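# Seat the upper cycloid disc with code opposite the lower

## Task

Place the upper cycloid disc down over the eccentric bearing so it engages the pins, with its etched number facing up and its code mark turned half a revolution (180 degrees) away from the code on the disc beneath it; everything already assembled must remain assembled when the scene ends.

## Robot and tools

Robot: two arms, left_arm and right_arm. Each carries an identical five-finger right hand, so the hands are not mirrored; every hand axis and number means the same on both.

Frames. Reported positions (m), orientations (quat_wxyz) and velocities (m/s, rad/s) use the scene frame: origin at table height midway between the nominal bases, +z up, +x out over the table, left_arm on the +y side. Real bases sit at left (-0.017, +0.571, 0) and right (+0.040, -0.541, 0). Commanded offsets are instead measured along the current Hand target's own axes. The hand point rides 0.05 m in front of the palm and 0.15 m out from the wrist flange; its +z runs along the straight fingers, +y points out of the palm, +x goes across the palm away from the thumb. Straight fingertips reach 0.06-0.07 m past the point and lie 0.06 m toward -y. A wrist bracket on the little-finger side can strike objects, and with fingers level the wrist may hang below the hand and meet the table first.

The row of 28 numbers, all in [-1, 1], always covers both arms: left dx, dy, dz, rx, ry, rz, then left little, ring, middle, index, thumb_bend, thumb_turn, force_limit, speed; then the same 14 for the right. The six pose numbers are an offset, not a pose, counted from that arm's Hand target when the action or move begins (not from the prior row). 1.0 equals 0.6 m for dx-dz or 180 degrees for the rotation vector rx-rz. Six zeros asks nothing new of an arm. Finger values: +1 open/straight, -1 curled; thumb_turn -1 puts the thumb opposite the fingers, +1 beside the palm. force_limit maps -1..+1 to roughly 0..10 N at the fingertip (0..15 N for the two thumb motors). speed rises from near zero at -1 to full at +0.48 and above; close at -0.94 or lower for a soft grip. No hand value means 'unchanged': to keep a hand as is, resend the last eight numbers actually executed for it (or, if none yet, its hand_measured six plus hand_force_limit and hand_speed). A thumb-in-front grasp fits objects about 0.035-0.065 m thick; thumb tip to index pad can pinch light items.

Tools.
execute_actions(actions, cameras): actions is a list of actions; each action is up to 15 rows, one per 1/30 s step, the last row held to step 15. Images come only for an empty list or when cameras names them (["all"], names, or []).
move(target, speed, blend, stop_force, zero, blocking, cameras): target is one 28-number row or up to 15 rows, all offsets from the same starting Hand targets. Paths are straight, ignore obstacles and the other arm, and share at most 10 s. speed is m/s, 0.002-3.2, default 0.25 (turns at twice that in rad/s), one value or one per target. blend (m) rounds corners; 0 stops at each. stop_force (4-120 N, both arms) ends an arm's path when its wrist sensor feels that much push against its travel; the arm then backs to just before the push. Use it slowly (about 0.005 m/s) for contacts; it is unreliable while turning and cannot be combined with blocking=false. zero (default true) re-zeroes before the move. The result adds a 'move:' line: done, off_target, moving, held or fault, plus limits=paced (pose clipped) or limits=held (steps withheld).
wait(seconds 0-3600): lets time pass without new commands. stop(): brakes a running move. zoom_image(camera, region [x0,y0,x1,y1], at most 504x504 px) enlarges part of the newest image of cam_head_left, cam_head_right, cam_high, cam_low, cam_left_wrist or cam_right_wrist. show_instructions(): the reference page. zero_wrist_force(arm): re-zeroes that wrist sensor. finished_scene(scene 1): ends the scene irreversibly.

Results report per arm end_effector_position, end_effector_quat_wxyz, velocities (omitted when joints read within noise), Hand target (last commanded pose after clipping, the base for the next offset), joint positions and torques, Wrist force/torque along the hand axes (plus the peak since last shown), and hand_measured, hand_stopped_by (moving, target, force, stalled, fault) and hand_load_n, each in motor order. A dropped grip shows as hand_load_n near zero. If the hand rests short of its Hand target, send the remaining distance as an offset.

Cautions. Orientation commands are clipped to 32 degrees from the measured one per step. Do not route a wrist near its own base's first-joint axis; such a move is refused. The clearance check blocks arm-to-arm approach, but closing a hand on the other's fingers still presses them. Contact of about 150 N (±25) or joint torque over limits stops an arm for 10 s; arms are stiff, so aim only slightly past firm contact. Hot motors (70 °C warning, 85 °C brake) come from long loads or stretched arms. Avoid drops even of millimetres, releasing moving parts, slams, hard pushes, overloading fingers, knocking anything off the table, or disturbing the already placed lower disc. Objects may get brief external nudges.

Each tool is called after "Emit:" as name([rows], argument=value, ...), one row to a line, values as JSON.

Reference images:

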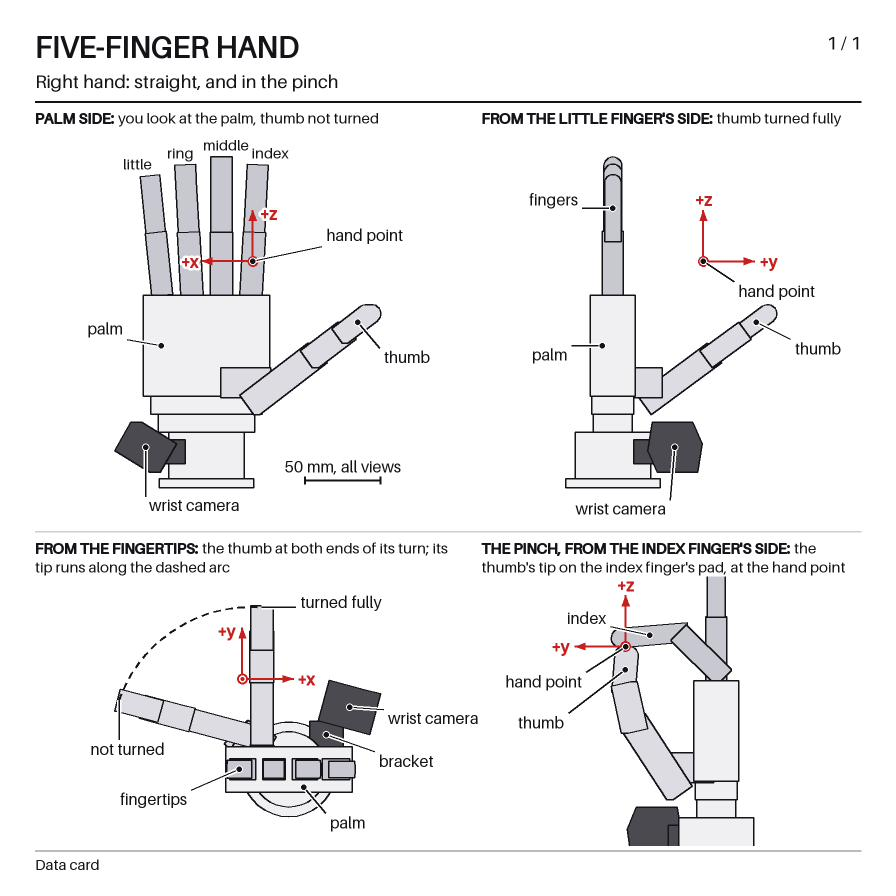

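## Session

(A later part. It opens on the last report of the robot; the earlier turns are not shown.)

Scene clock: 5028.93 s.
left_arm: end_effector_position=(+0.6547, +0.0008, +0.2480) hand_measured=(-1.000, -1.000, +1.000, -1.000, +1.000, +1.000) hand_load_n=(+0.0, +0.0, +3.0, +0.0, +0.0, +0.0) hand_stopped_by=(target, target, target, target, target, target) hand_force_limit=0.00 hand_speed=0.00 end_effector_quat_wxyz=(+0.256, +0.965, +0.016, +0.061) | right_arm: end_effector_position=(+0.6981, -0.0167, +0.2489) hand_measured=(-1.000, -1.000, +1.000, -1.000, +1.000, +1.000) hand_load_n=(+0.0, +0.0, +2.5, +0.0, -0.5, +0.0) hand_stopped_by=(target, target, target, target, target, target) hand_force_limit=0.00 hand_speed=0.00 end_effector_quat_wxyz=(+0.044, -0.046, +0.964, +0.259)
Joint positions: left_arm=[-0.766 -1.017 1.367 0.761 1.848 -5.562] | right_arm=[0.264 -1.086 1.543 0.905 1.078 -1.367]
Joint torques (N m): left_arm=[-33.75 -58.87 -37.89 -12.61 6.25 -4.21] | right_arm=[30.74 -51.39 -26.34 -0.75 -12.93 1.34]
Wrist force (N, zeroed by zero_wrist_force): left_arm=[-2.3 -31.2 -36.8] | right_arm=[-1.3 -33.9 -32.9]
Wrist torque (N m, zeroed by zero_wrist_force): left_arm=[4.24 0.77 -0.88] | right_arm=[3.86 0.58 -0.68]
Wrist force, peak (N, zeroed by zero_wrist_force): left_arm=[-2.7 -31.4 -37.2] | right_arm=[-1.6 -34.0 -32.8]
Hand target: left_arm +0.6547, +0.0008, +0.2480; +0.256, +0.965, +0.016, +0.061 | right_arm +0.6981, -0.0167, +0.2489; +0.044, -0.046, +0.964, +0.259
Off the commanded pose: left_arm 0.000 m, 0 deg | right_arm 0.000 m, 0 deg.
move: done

Emit:
move(target=[0.00022,0.000994,-0.001722,0,0,0,-1,-1,1,-1,1,1,0,0,-0.00022,0.000994,-0.001722,0,0,0,-1,-1,1,-1,1,1,0,0], speed=0.005)

Emit:
move(target=[0,-0.001443,-0.000833,0,0,0,-1,-1,1,-1,1,1,0,0,0,-0.001443,-0.000833,0,0,0,-1,-1,1,-1,1,1,0,0], speed=0.005)

Scene clock: 5045.47 s.
left_arm: end_effector_position=(+0.6547, +0.0008, +0.2490) hand_measured=(-1.000, -1.000, +1.000, -1.000, +1.000, +1.000) hand_load_n=(+0.0, +0.0, +3.5, +0.0, +0.0, +0.0) hand_stopped_by=(target, target, target, target, target, target) hand_force_limit=0.00 hand_speed=0.00 end_effector_quat_wxyz=(+0.255, +0.965, +0.017, +0.061) | right_arm: end_effector_position=(+0.6981, -0.0167, +0.2500) hand_measured=(-1.000, -1.000, +1.000, -1.000, +1.000, +1.000) hand_load_n=(+0.0, +0.0, +2.5, +0.0, +0.0, +0.0) hand_stopped_by=(target, target, target, target, target, target) hand_force_limit=0.00 hand_speed=0.00 end_effector_quat_wxyz=(+0.044, -0.046, +0.964, +0.259)
Joint positions: left_arm=[-0.766 -1.017 1.366 0.762 1.848 -5.562] | right_arm=[0.264 -1.087 1.542 0.907 1.078 -1.367]
Joint torques (N m): left_arm=[-33.17 -114.77 -61.05 -4.25 7.27 -3.55] | right_arm=[29.28 -81.24 -44.48 3.06 -13.3 0.61]
Wrist force (N, zeroed by zero_wrist_force): left_arm=[-2.2 -35.9 -17.8] | right_arm=[-1.0 -37.5 -15.8]
Wrist torque (N m, zeroed by zero_wrist_force): left_arm=[3.39 0.35 -0.98] | right_arm=[3.13 0.32 -0.74]
Wrist force, peak (N, zeroed by zero_wrist_force): left_arm=[-2.5 -31.5 -37.2] | right_arm=[-1.6 -34.1 -33.0]
Hand target: left_arm +0.6547, +0.0008, +0.2492; +0.256, +0.965, +0.016, +0.061 | right_arm +0.6981, -0.0167, +0.2501; +0.044, -0.046, +0.964, +0.259
Off the commanded pose: left_arm 0.000 m, 0 deg | right_arm 0.000 m, 0 deg.
move: done

Scene clock: 5045.97 s.
left_arm: end_effector_position=(+0.6546, +0.0017, +0.2492) hand_measured=(-1.000, -1.000, +1.000, -1.000, +1.000, +1.000) hand_load_n=(+0.0, +0.0, +2.0, +0.0, +0.0, +0.0) hand_stopped_by=(target, target, target, target, target, target) hand_force_limit=0.00 hand_speed=0.00 end_effector_quat_wxyz=(+0.256, +0.965, +0.016, +0.061) | right_arm: end_effector_position=(+0.6982, -0.0177, +0.2501) hand_measured=(-1.000, -1.000, +1.000, -1.000, +1.000, +1.000) hand_load_n=(+0.0, +0.0, +1.5, +0.0, +0.0, +0.0) hand_stopped_by=(target, target, target, target, target, target) hand_force_limit=0.00 hand_speed=0.00 end_effector_quat_wxyz=(+0.044, -0.046, +0.964, +0.259)
Joint positions: left_arm=[-0.765 -1.018 1.367 0.762 1.848 -5.561] | right_arm=[0.263 -1.088 1.543 0.907 1.077 -1.368]
Joint torques (N m): left_arm=[-3.65 -105.18 -37.23 -7.12 8.85 2.87] | right_arm=[5.06 -79.19 -30.78 4.77 -9.51 -1.3]
Wrist force (N, zeroed by zero_wrist_force): left_arm=[-1.3 -21.2 -8.9] | right_arm=[-0.5 -22.3 -7.3]
Wrist torque (N m, zeroed by zero_wrist_force): left_arm=[1.89 0.18 -0.75] | right_arm=[1.74 0.17 -0.24]
Wrist force, peak (N, zeroed by zero_wrist_force): left_arm=[-2.5 -35.6 -17.5] | right_arm=[-1.2 -37.4 -16.0]
Hand target: left_arm +0.6547, +0.0018, +0.2492; +0.256, +0.965, +0.016, +0.061 | right_arm +0.6982, -0.0177, +0.2501; +0.044, -0.046, +0.964, +0.259
Off the commanded pose: left_arm 0.000 m, 0 deg | right_arm 0.000 m, 0 deg.
move: done

Emit:
move(target=[-0.00008,-0.00097,-0.000083,0,0,0,-1,-1,1,-1,1,1,0,0,0.00008,-0.00097,-0.000083,0,0,0,-1,-1,1,-1,1,1,0,0], speed=0.005)

Emit:
move(target=[0,-0.00216,-0.00125,0,0,0,-1,-1,1,-1,1,1,0,0,0,-0.00216,-0.00125,0,0,0,-1,-1,1,-1,1,1,0,0], speed=0.005)

Scene clock: 5057.17 s.
left_arm: end_effector_position=(+0.6546, +0.0023, +0.2488) hand_measured=(-1.000, -1.000, +1.000, -1.000, +1.000, +1.000) hand_load_n=(+0.0, +0.0, +1.5, +0.0, +0.0, +0.0) hand_stopped_by=(target, target, target, target, target, target) hand_force_limit=0.00 hand_speed=0.00 end_effector_quat_wxyz=(+0.255, +0.965, +0.016, +0.061) | right_arm: end_effector_position=(+0.6982, -0.0183, +0.2498) hand_measured=(-1.000, -1.000, +1.000, -1.000, +1.000, +1.000) hand_load_n=(+0.0, +0.0, +1.0, +0.0, +0.0, +0.0) hand_stopped_by=(target, target, target, target, target, target) hand_force_limit=0.00 hand_speed=0.00 end_effector_quat_wxyz=(+0.044, -0.046, +0.964, +0.259)
Joint positions: left_arm=[-0.764 -1.018 1.368 0.762 1.848 -5.561] | right_arm=[0.262 -1.088 1.543 0.907 1.077 -1.369]
Joint torques (N m): left_arm=[-0.09 -110.36 -37.31 -4.86 7.46 1.9] | right_arm=[3.09 -79.32 -32.87 0.66 -8.61 -2.36]
Wrist force (N, zeroed by zero_wrist_force): left_arm=[-1.4 -12.7 -4.4] | right_arm=[-0.3 -12.5 -3.8]
Wrist torque (N m, zeroed by zero_wrist_force): left_arm=[1.11 0.15 -0.58] | right_arm=[0.99 0.05 -0.02]
Wrist force, peak (N, zeroed by zero_wrist_force): left_arm=[-2.2 -20.6 -8.8] | right_arm=[0.1 -22.3 -7.8]
Hand target: left_arm +0.6546, +0.0023, +0.2489; +0.256, +0.965, +0.016, +0.061 | right_arm +0.6982, -0.0183, +0.2498; +0.044, -0.046, +0.964, +0.259
Off the commanded pose: left_arm 0.000 m, 0 deg | right_arm 0.000 m, 0 deg.
move: done

Scene clock: 5057.70 s.
left_arm: end_effector_position=(+0.6545, +0.0038, +0.2490) hand_measured=(-1.000, -1.000, +1.000, -1.000, +1.000, +1.000) hand_load_n=(+0.0, +0.0, +0.0, +0.0, +0.0, +0.0) hand_stopped_by=(target, target, target, target, target, target) hand_force_limit=0.00 hand_speed=0.00 end_effector_quat_wxyz=(+0.256, +0.965, +0.016, +0.061) | right_arm: end_effector_position=(+0.6983, -0.0197, +0.2499) hand_measured=(-1.000, -1.000, +1.000, -1.000, +1.000, +1.000) hand_load_n=(+0.0, +0.0, +0.0, +0.0, +0.0, +0.0) hand_stopped_by=(target, target, target, target, target, target) hand_force_limit=0.00 hand_speed=0.00 end_effector_quat_wxyz=(+0.044, -0.046, +0.964, +0.259)
Joint positions: left_arm=[-0.763 -1.02 1.37 0.761 1.849 -5.559] | right_arm=[0.26 -1.089 1.545 0.907 1.077 -1.372]
Joint torques (N m): left_arm=[6.7 -100.67 -29.64 -0.47 4.64 2.3] | right_arm=[-7.91 -75.1 -29.56 6.08 -3.29 -1.36]
Wrist force (N, zeroed by zero_wrist_force): left_arm=[-1.9 -3.1 1.2] | right_arm=[0.1 -0.6 0.4]
Wrist torque (N m, zeroed by zero_wrist_force): left_arm=[-0.50 0.25 -0.44] | right_arm=[-0.06 -0.04 0.25]
Wrist force, peak (N, zeroed by zero_wrist_force): left_arm=[-1.5 -12.6 -4.1] | right_arm=[-0.3 -12.9 -3.5]
Hand target: left_arm +0.6545, +0.0038, +0.2489; +0.256, +0.965, +0.016, +0.061 | right_arm +0.6983, -0.0198, +0.2498; +0.044, -0.046, +0.964, +0.259
Off the commanded pose: left_arm 0.000 m, 0 deg | right_arm 0.000 m, 0 deg.
move: done

Emit:
move(target=[0,0,-0.08,0,0,0,-1,-1,1,-1,1,1,0,0,0,0,-0.08,0,0,0,-1,-1,1,-1,1,1,0,0], speed=0.03, stop_force=12, cameras=["all"])

Emit:
zoom_image(camera="cam_low", region=[505, 180, 640, 250])

Emit:
zoom_image(camera="cam_high", region=[398, 190, 468, 260])

Emit:
zoom_image(camera="cam_head_left", region=[460, 165, 516, 221])

Emit:
zoom_image(camera="cam_left_wrist", region=[240, 30, 420, 280])

Emit:
zoom_image(camera="cam_right_wrist", region=[230, 30, 410, 280])

Scene clock: 5069.93 s.
left_arm: end_effector_position=(+0.6485, +0.0274, +0.2903) hand_measured=(-1.000, -1.000, +1.000, -1.000, +1.000, +1.000) hand_load_n=(+0.0, +0.0, +0.0, +0.0, +0.0, +0.0) hand_stopped_by=(target, target, target, target, target, target) hand_force_limit=0.00 hand_speed=0.00 end_effector_quat_wxyz=(+0.256, +0.965, +0.016, +0.061) | right_arm: end_effector_position=(+0.6954, -0.0439, +0.2912) hand_measured=(-1.000, -1.000, +1.000, -1.000, +1.000, +1.000) hand_load_n=(+0.0, +0.0, -0.5, +0.0, +0.0, +0.0) hand_stopped_by=(target, target, target, target, target, target) hand_force_limit=0.00 hand_speed=0.00 end_effector_quat_wxyz=(+0.044, -0.046, +0.964, +0.259)
Joint positions: left_arm=[-0.745 -1.068 1.371 0.814 1.857 -5.543] | right_arm=[0.226 -1.136 1.541 0.976 1.07 -1.409]
Joint torques (N m): left_arm=[-10.77 -67.52 -45.2 -1.41 0.27 -2.62] | right_arm=[6.52 -58.2 -27.71 1.45 -0.3 1.88]
Wrist force (N, zeroed by zero_wrist_force): left_arm=[-1.7 -2.4 0.9] | right_arm=[0.3 -0.2 0.4]
Wrist torque (N m, zeroed by zero_wrist_force): left_arm=[-0.47 0.30 -0.41] | right_arm=[-0.06 -0.06 0.25]
Wrist force, peak (N, zeroed by zero_wrist_force): left_arm=[-2.1 -3.7 1.4] | right_arm=[0.3 -0.6 0.4]
Hand target: left_arm +0.6485, +0.0274, +0.2903; +0.256, +0.965, +0.016, +0.061 | right_arm +0.6954, -0.0439, +0.2912; +0.044, -0.046, +0.964, +0.259
Off the commanded pose: left_arm 0.000 m, 0 deg | right_arm 0.000 m, 0 deg.
move: done

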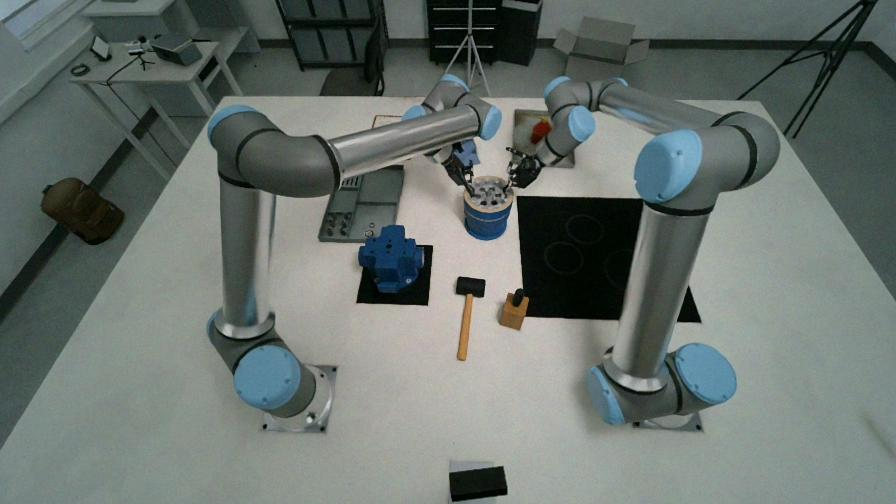

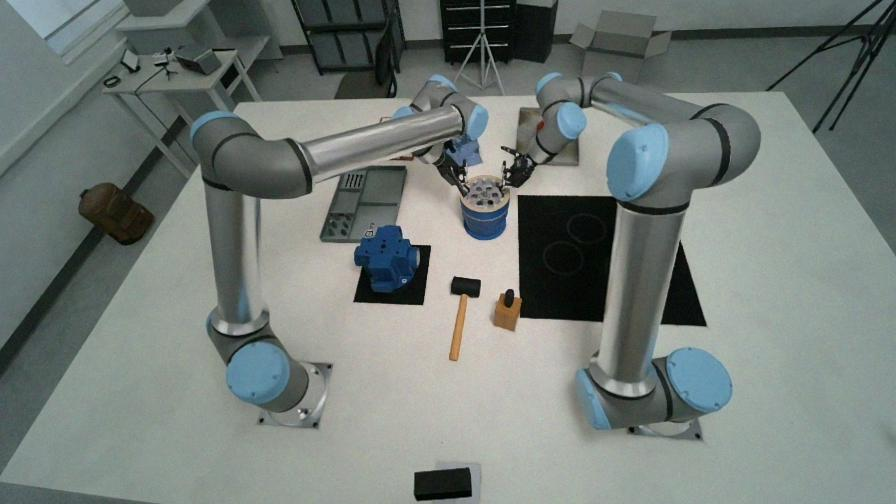

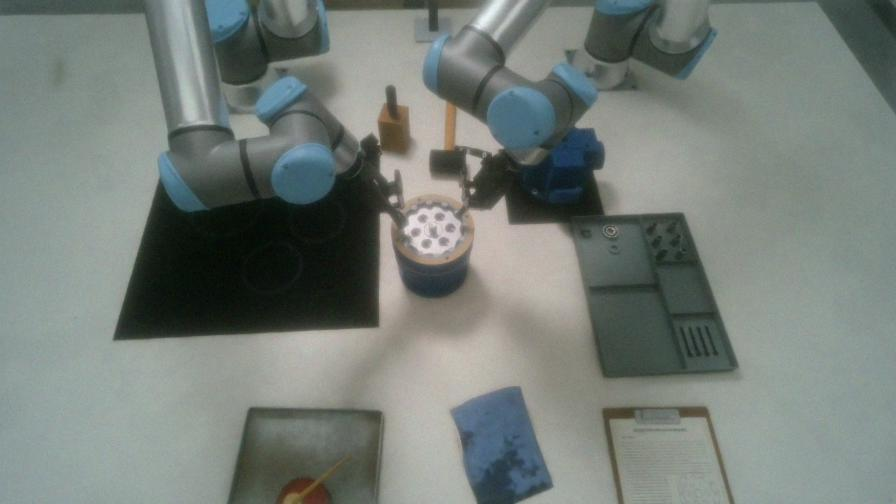

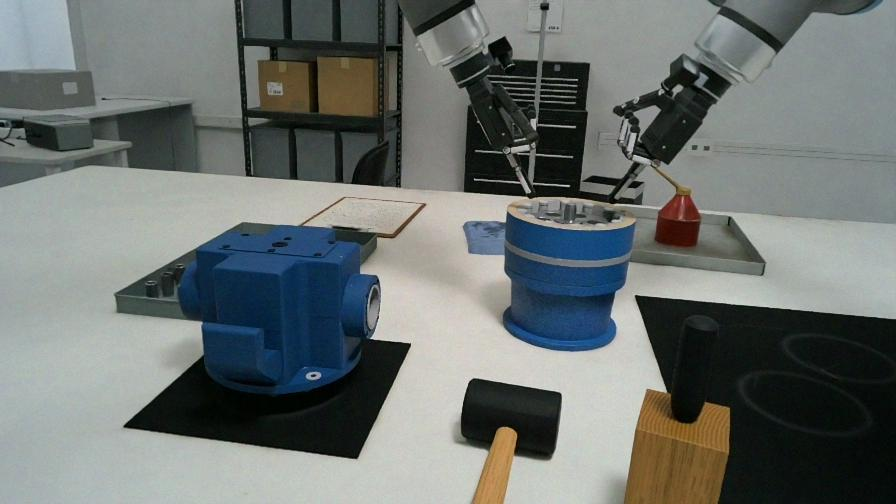

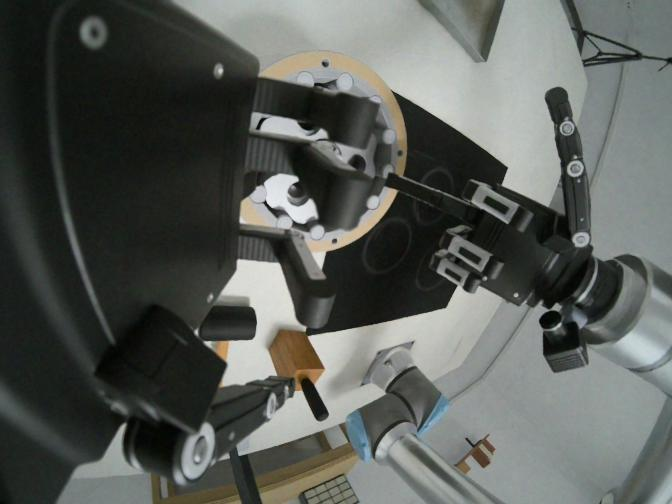

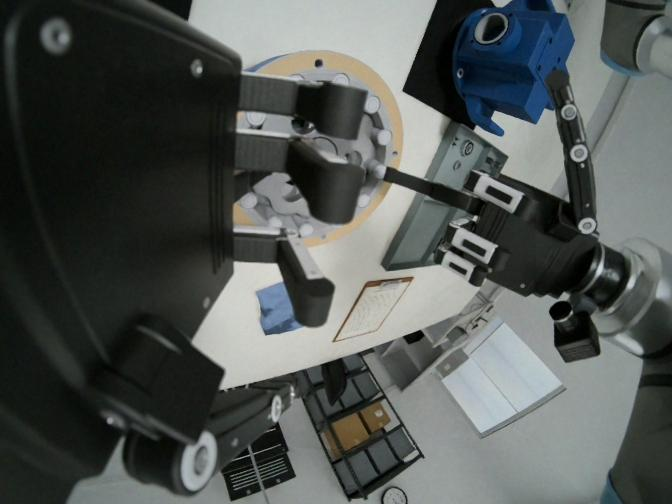

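Scaled by 3.733 from the camera's image (finer frame: 1280x720).

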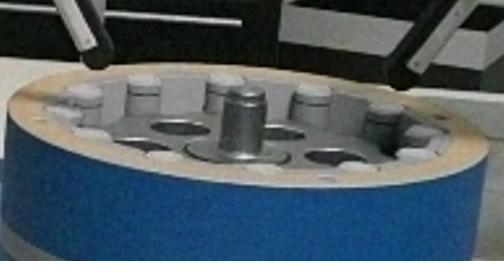

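Scaled by 7.200 from the camera's image (finer frame: 1280x720).

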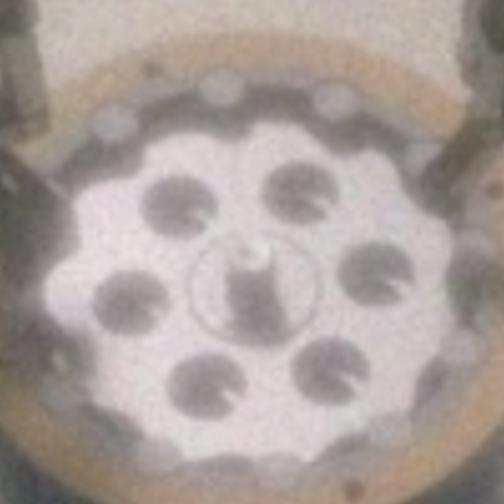

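Scaled by 9.000 from the camera's image (finer frame: 1280x720).

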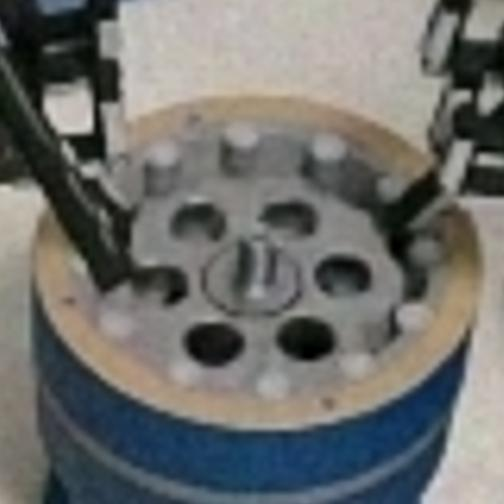

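Scaled by 2.016 from the camera's image (finer frame: 960x720).

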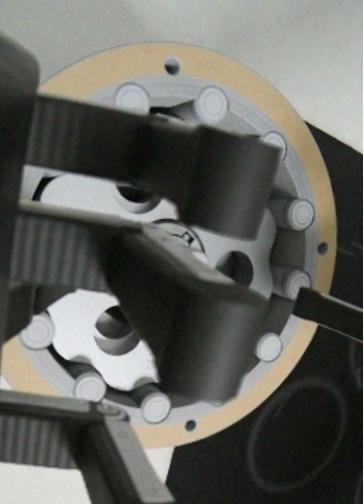

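Scaled by 2.016 from the camera's image (finer frame: 960x720).

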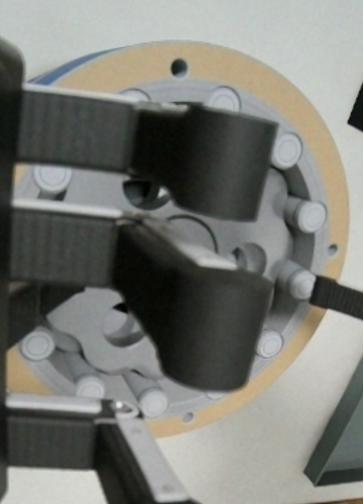

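Emit:
zoom_image(camera="cam_low", region=[545, 195, 600, 235])

Emit:
zoom_image(camera="cam_left_wrist", region=[300, 120, 370, 190])

Emit:
zoom_image(camera="cam_right_wrist", region=[280, 100, 370, 190])

Scaled by 9.164 from the camera's image (finer frame: 1280x720).

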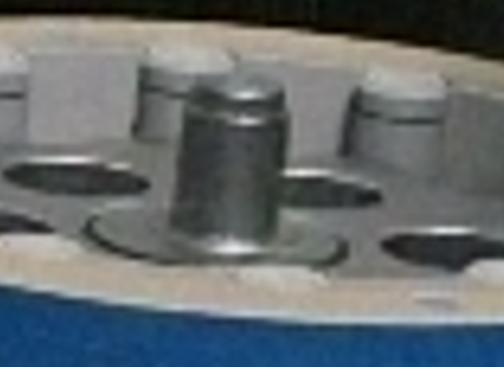

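Scaled by 7.200 from the camera's image (finer frame: 960x720).

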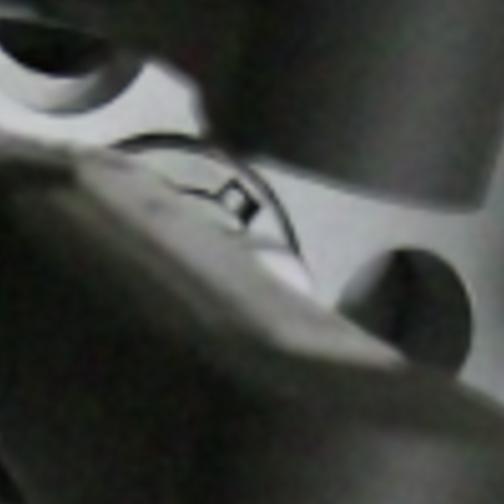

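Scaled by 5.600 from the camera's image (finer frame: 960x720).

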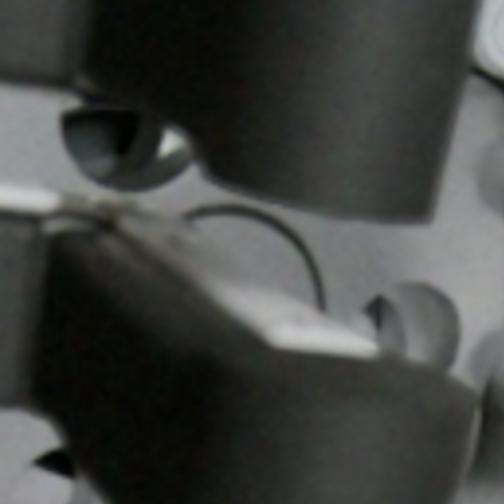

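Emit:
move(target=[0,0,-0.13,0,0,0,-1,-1,1,-1,1,1,0,0,0,0,-0.13,0,0,0,-1,-1,1,-1,1,1,0,0], speed=0.08, cameras=["cam_high", "cam_head_left", "cam_low"])

Emit:
zoom_image(camera="cam_high", region=[388, 180, 478, 270])

Emit:
zoom_image(camera="cam_low", region=[505, 180, 640, 250])

Emit:
zoom_image(camera="cam_head_left", region=[460, 165, 516, 221])

Scene clock: 5103.03 s.
left_arm: end_effector_position=(+0.6386, +0.0658, +0.3578) hand_measured=(-1.000, -1.000, +1.000, -1.000, +1.000, +1.000) hand_load_n=(+0.0, +0.0, +0.0, +0.0, +0.0, +0.0) hand_stopped_by=(target, target, target, target, target, target) hand_force_limit=0.00 hand_speed=0.00 end_effector_quat_wxyz=(+0.256, +0.965, +0.016, +0.061) | right_arm: end_effector_position=(+0.6906, -0.0833, +0.3585) hand_measured=(-1.000, -1.000, +1.000, -1.000, +1.000, +1.000) hand_load_n=(+0.0, +0.0, +0.0, +0.0, +0.0, +0.0) hand_stopped_by=(target, target, target, target, target, target) hand_force_limit=0.00 hand_speed=0.00 end_effector_quat_wxyz=(+0.045, -0.046, +0.964, +0.259)
Joint positions: left_arm=[-0.713 -1.14 1.358 0.907 1.871 -5.513] | right_arm=[0.168 -1.205 1.522 1.096 1.06 -1.475]
Joint torques (N m): left_arm=[-12.71 -66.46 -30.59 -1.49 2.15 -2.34] | right_arm=[6.66 -54.21 -28.08 0.67 -2.33 1.95]
Wrist force (N, zeroed by zero_wrist_force): left_arm=[-1.6 -2.2 2.1] | right_arm=[0.0 -0.1 0.1]
Wrist torque (N m, zeroed by zero_wrist_force): left_arm=[-0.52 0.24 -0.42] | right_arm=[0.01 0.00 0.18]
Wrist force, peak (N, zeroed by zero_wrist_force): left_arm=[-1.6 -2.9 2.3] | right_arm=[-0.1 0.5 1.6]
Hand target: left_arm +0.6386, +0.0657, +0.3575; +0.256, +0.965, +0.016, +0.061 | right_arm +0.6905, -0.0832, +0.3584; +0.044, -0.046, +0.964, +0.259
Off the commanded pose: left_arm 0.000 m, 0 deg | right_arm 0.000 m, 0 deg.
move: done
Images, in order (width x height): cam_head_left 896x504, cam_high 896x504, cam_low 896x504.

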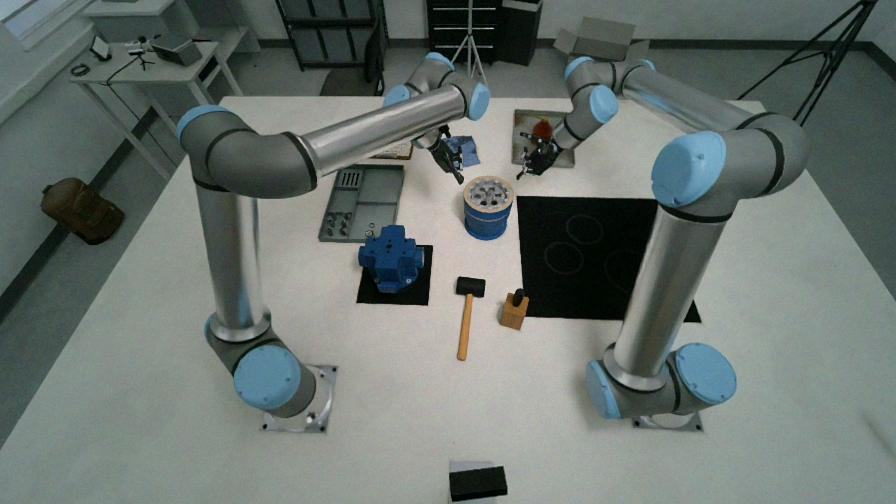

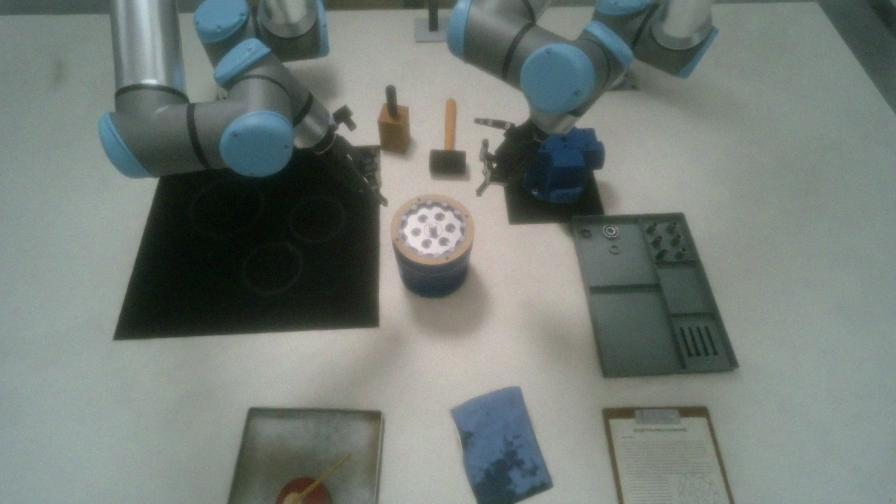

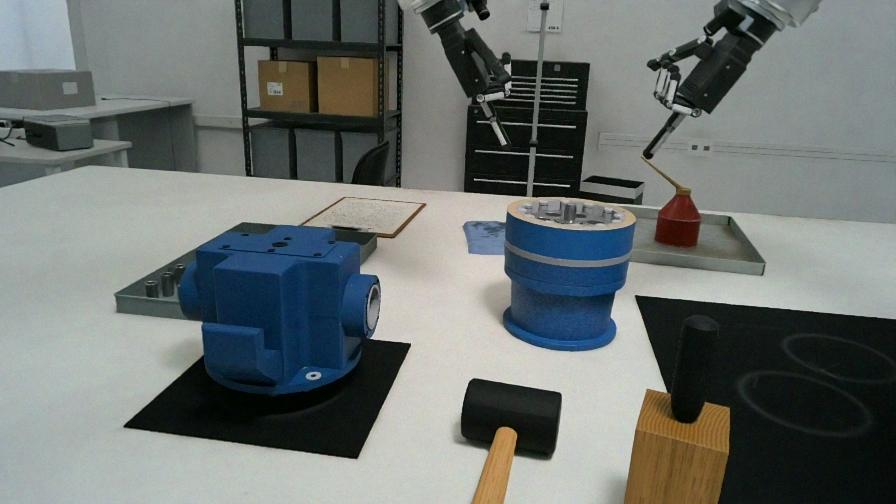

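Scaled by 5.600 from the camera's image (finer frame: 1280x720).

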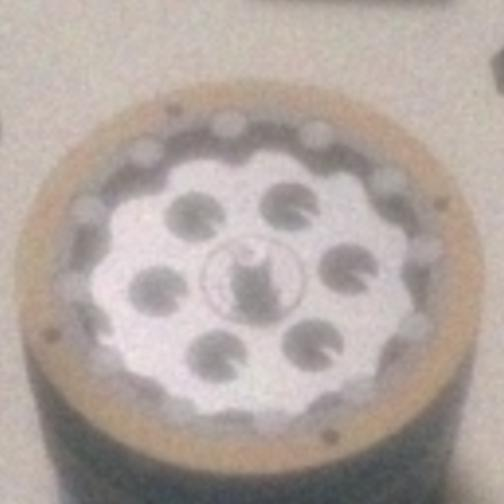

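Scaled by 3.733 from the camera's image (finer frame: 1280x720).

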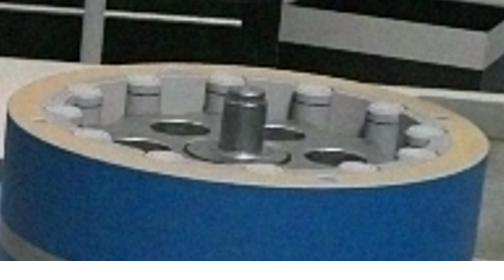

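Scaled by 9.000 from the camera's image (finer frame: 1280x720).

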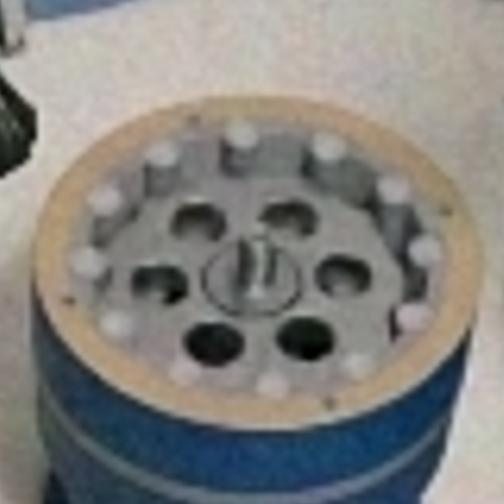

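Emit:
wait(seconds=0.1, cameras=["cam_left_wrist", "cam_right_wrist"])

Emit:
zoom_image(camera="cam_left_wrist", region=[230, 80, 400, 260])

Emit:
zoom_image(camera="cam_right_wrist", region=[220, 80, 390, 260])

Scene clock: 5110.83 s.
left_arm: end_effector_position=(+0.6386, +0.0657, +0.3575) hand_measured=(-1.000, -1.000, +1.000, -1.000, +1.000, +1.000) hand_load_n=(+0.0, +0.0, +0.0, +0.0, +0.0, +0.0) hand_stopped_by=(target, target, target, target, target, target) hand_force_limit=0.00 hand_speed=0.00 end_effector_quat_wxyz=(+0.256, +0.965, +0.016, +0.061) | right_arm: end_effector_position=(+0.6905, -0.0832, +0.3584) hand_measured=(-1.000, -1.000, +1.000, -1.000, +1.000, +1.000) hand_load_n=(+0.0, +0.0, +0.0, +0.0, +0.0, +0.0) hand_stopped_by=(target, target, target, target, target, target) hand_force_limit=0.00 hand_speed=0.00 end_effector_quat_wxyz=(+0.044, -0.046, +0.964, +0.259)
Joint positions: left_arm=[-0.714 -1.14 1.358 0.907 1.87 -5.513] | right_arm=[0.168 -1.205 1.522 1.096 1.06 -1.475]
Joint torques (N m): left_arm=[-11.33 -63.3 -28.65 -1.28 -2.53 -3.65] | right_arm=[11.48 -53.81 -29.27 1.14 1.07 1.68]
Wrist force (N, zeroed by zero_wrist_force): left_arm=[-1.6 -2.1 1.7] | right_arm=[0.0 0.1 0.2]
Wrist torque (N m, zeroed by zero_wrist_force): left_arm=[-0.49 0.25 -0.39] | right_arm=[0.02 0.00 0.16]
Wrist force, peak (N, zeroed by zero_wrist_force): left_arm=[-1.6 -2.8 2.3] | right_arm=[-0.3 0.2 0.5]
Hand target: left_arm +0.6386, +0.0657, +0.3575; +0.256, +0.965, +0.016, +0.061 | right_arm +0.6905, -0.0832, +0.3584; +0.044, -0.046, +0.964, +0.259
Off the commanded pose: left_arm 0.000 m, 0 deg | right_arm 0.000 m, 0 deg.
wait: 0.10 s; at rest from the start

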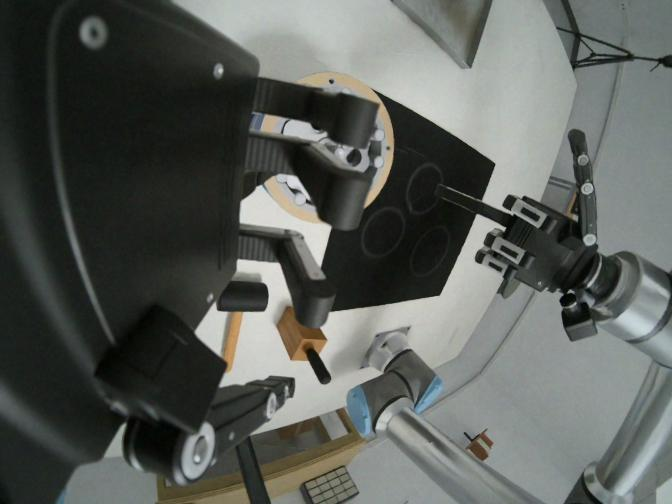

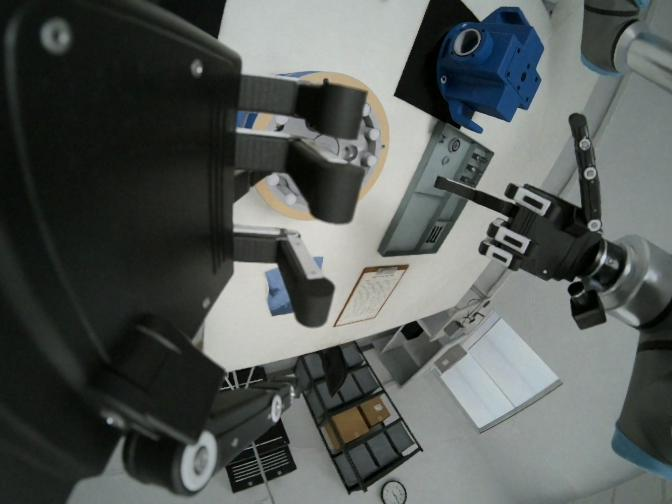

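Scaled by 2.800 from the camera's image (finer frame: 960x720).

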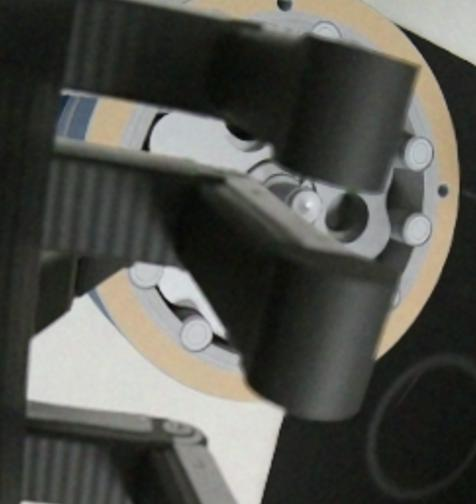

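Scaled by 2.800 from the camera's image (finer frame: 960x720).

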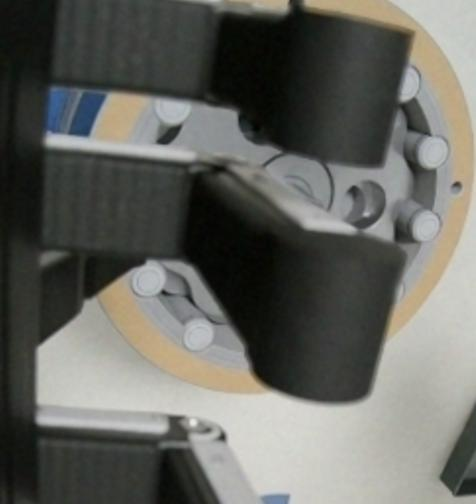

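Emit:
finished_scene(scene=1)

The scene is finished: the task was done.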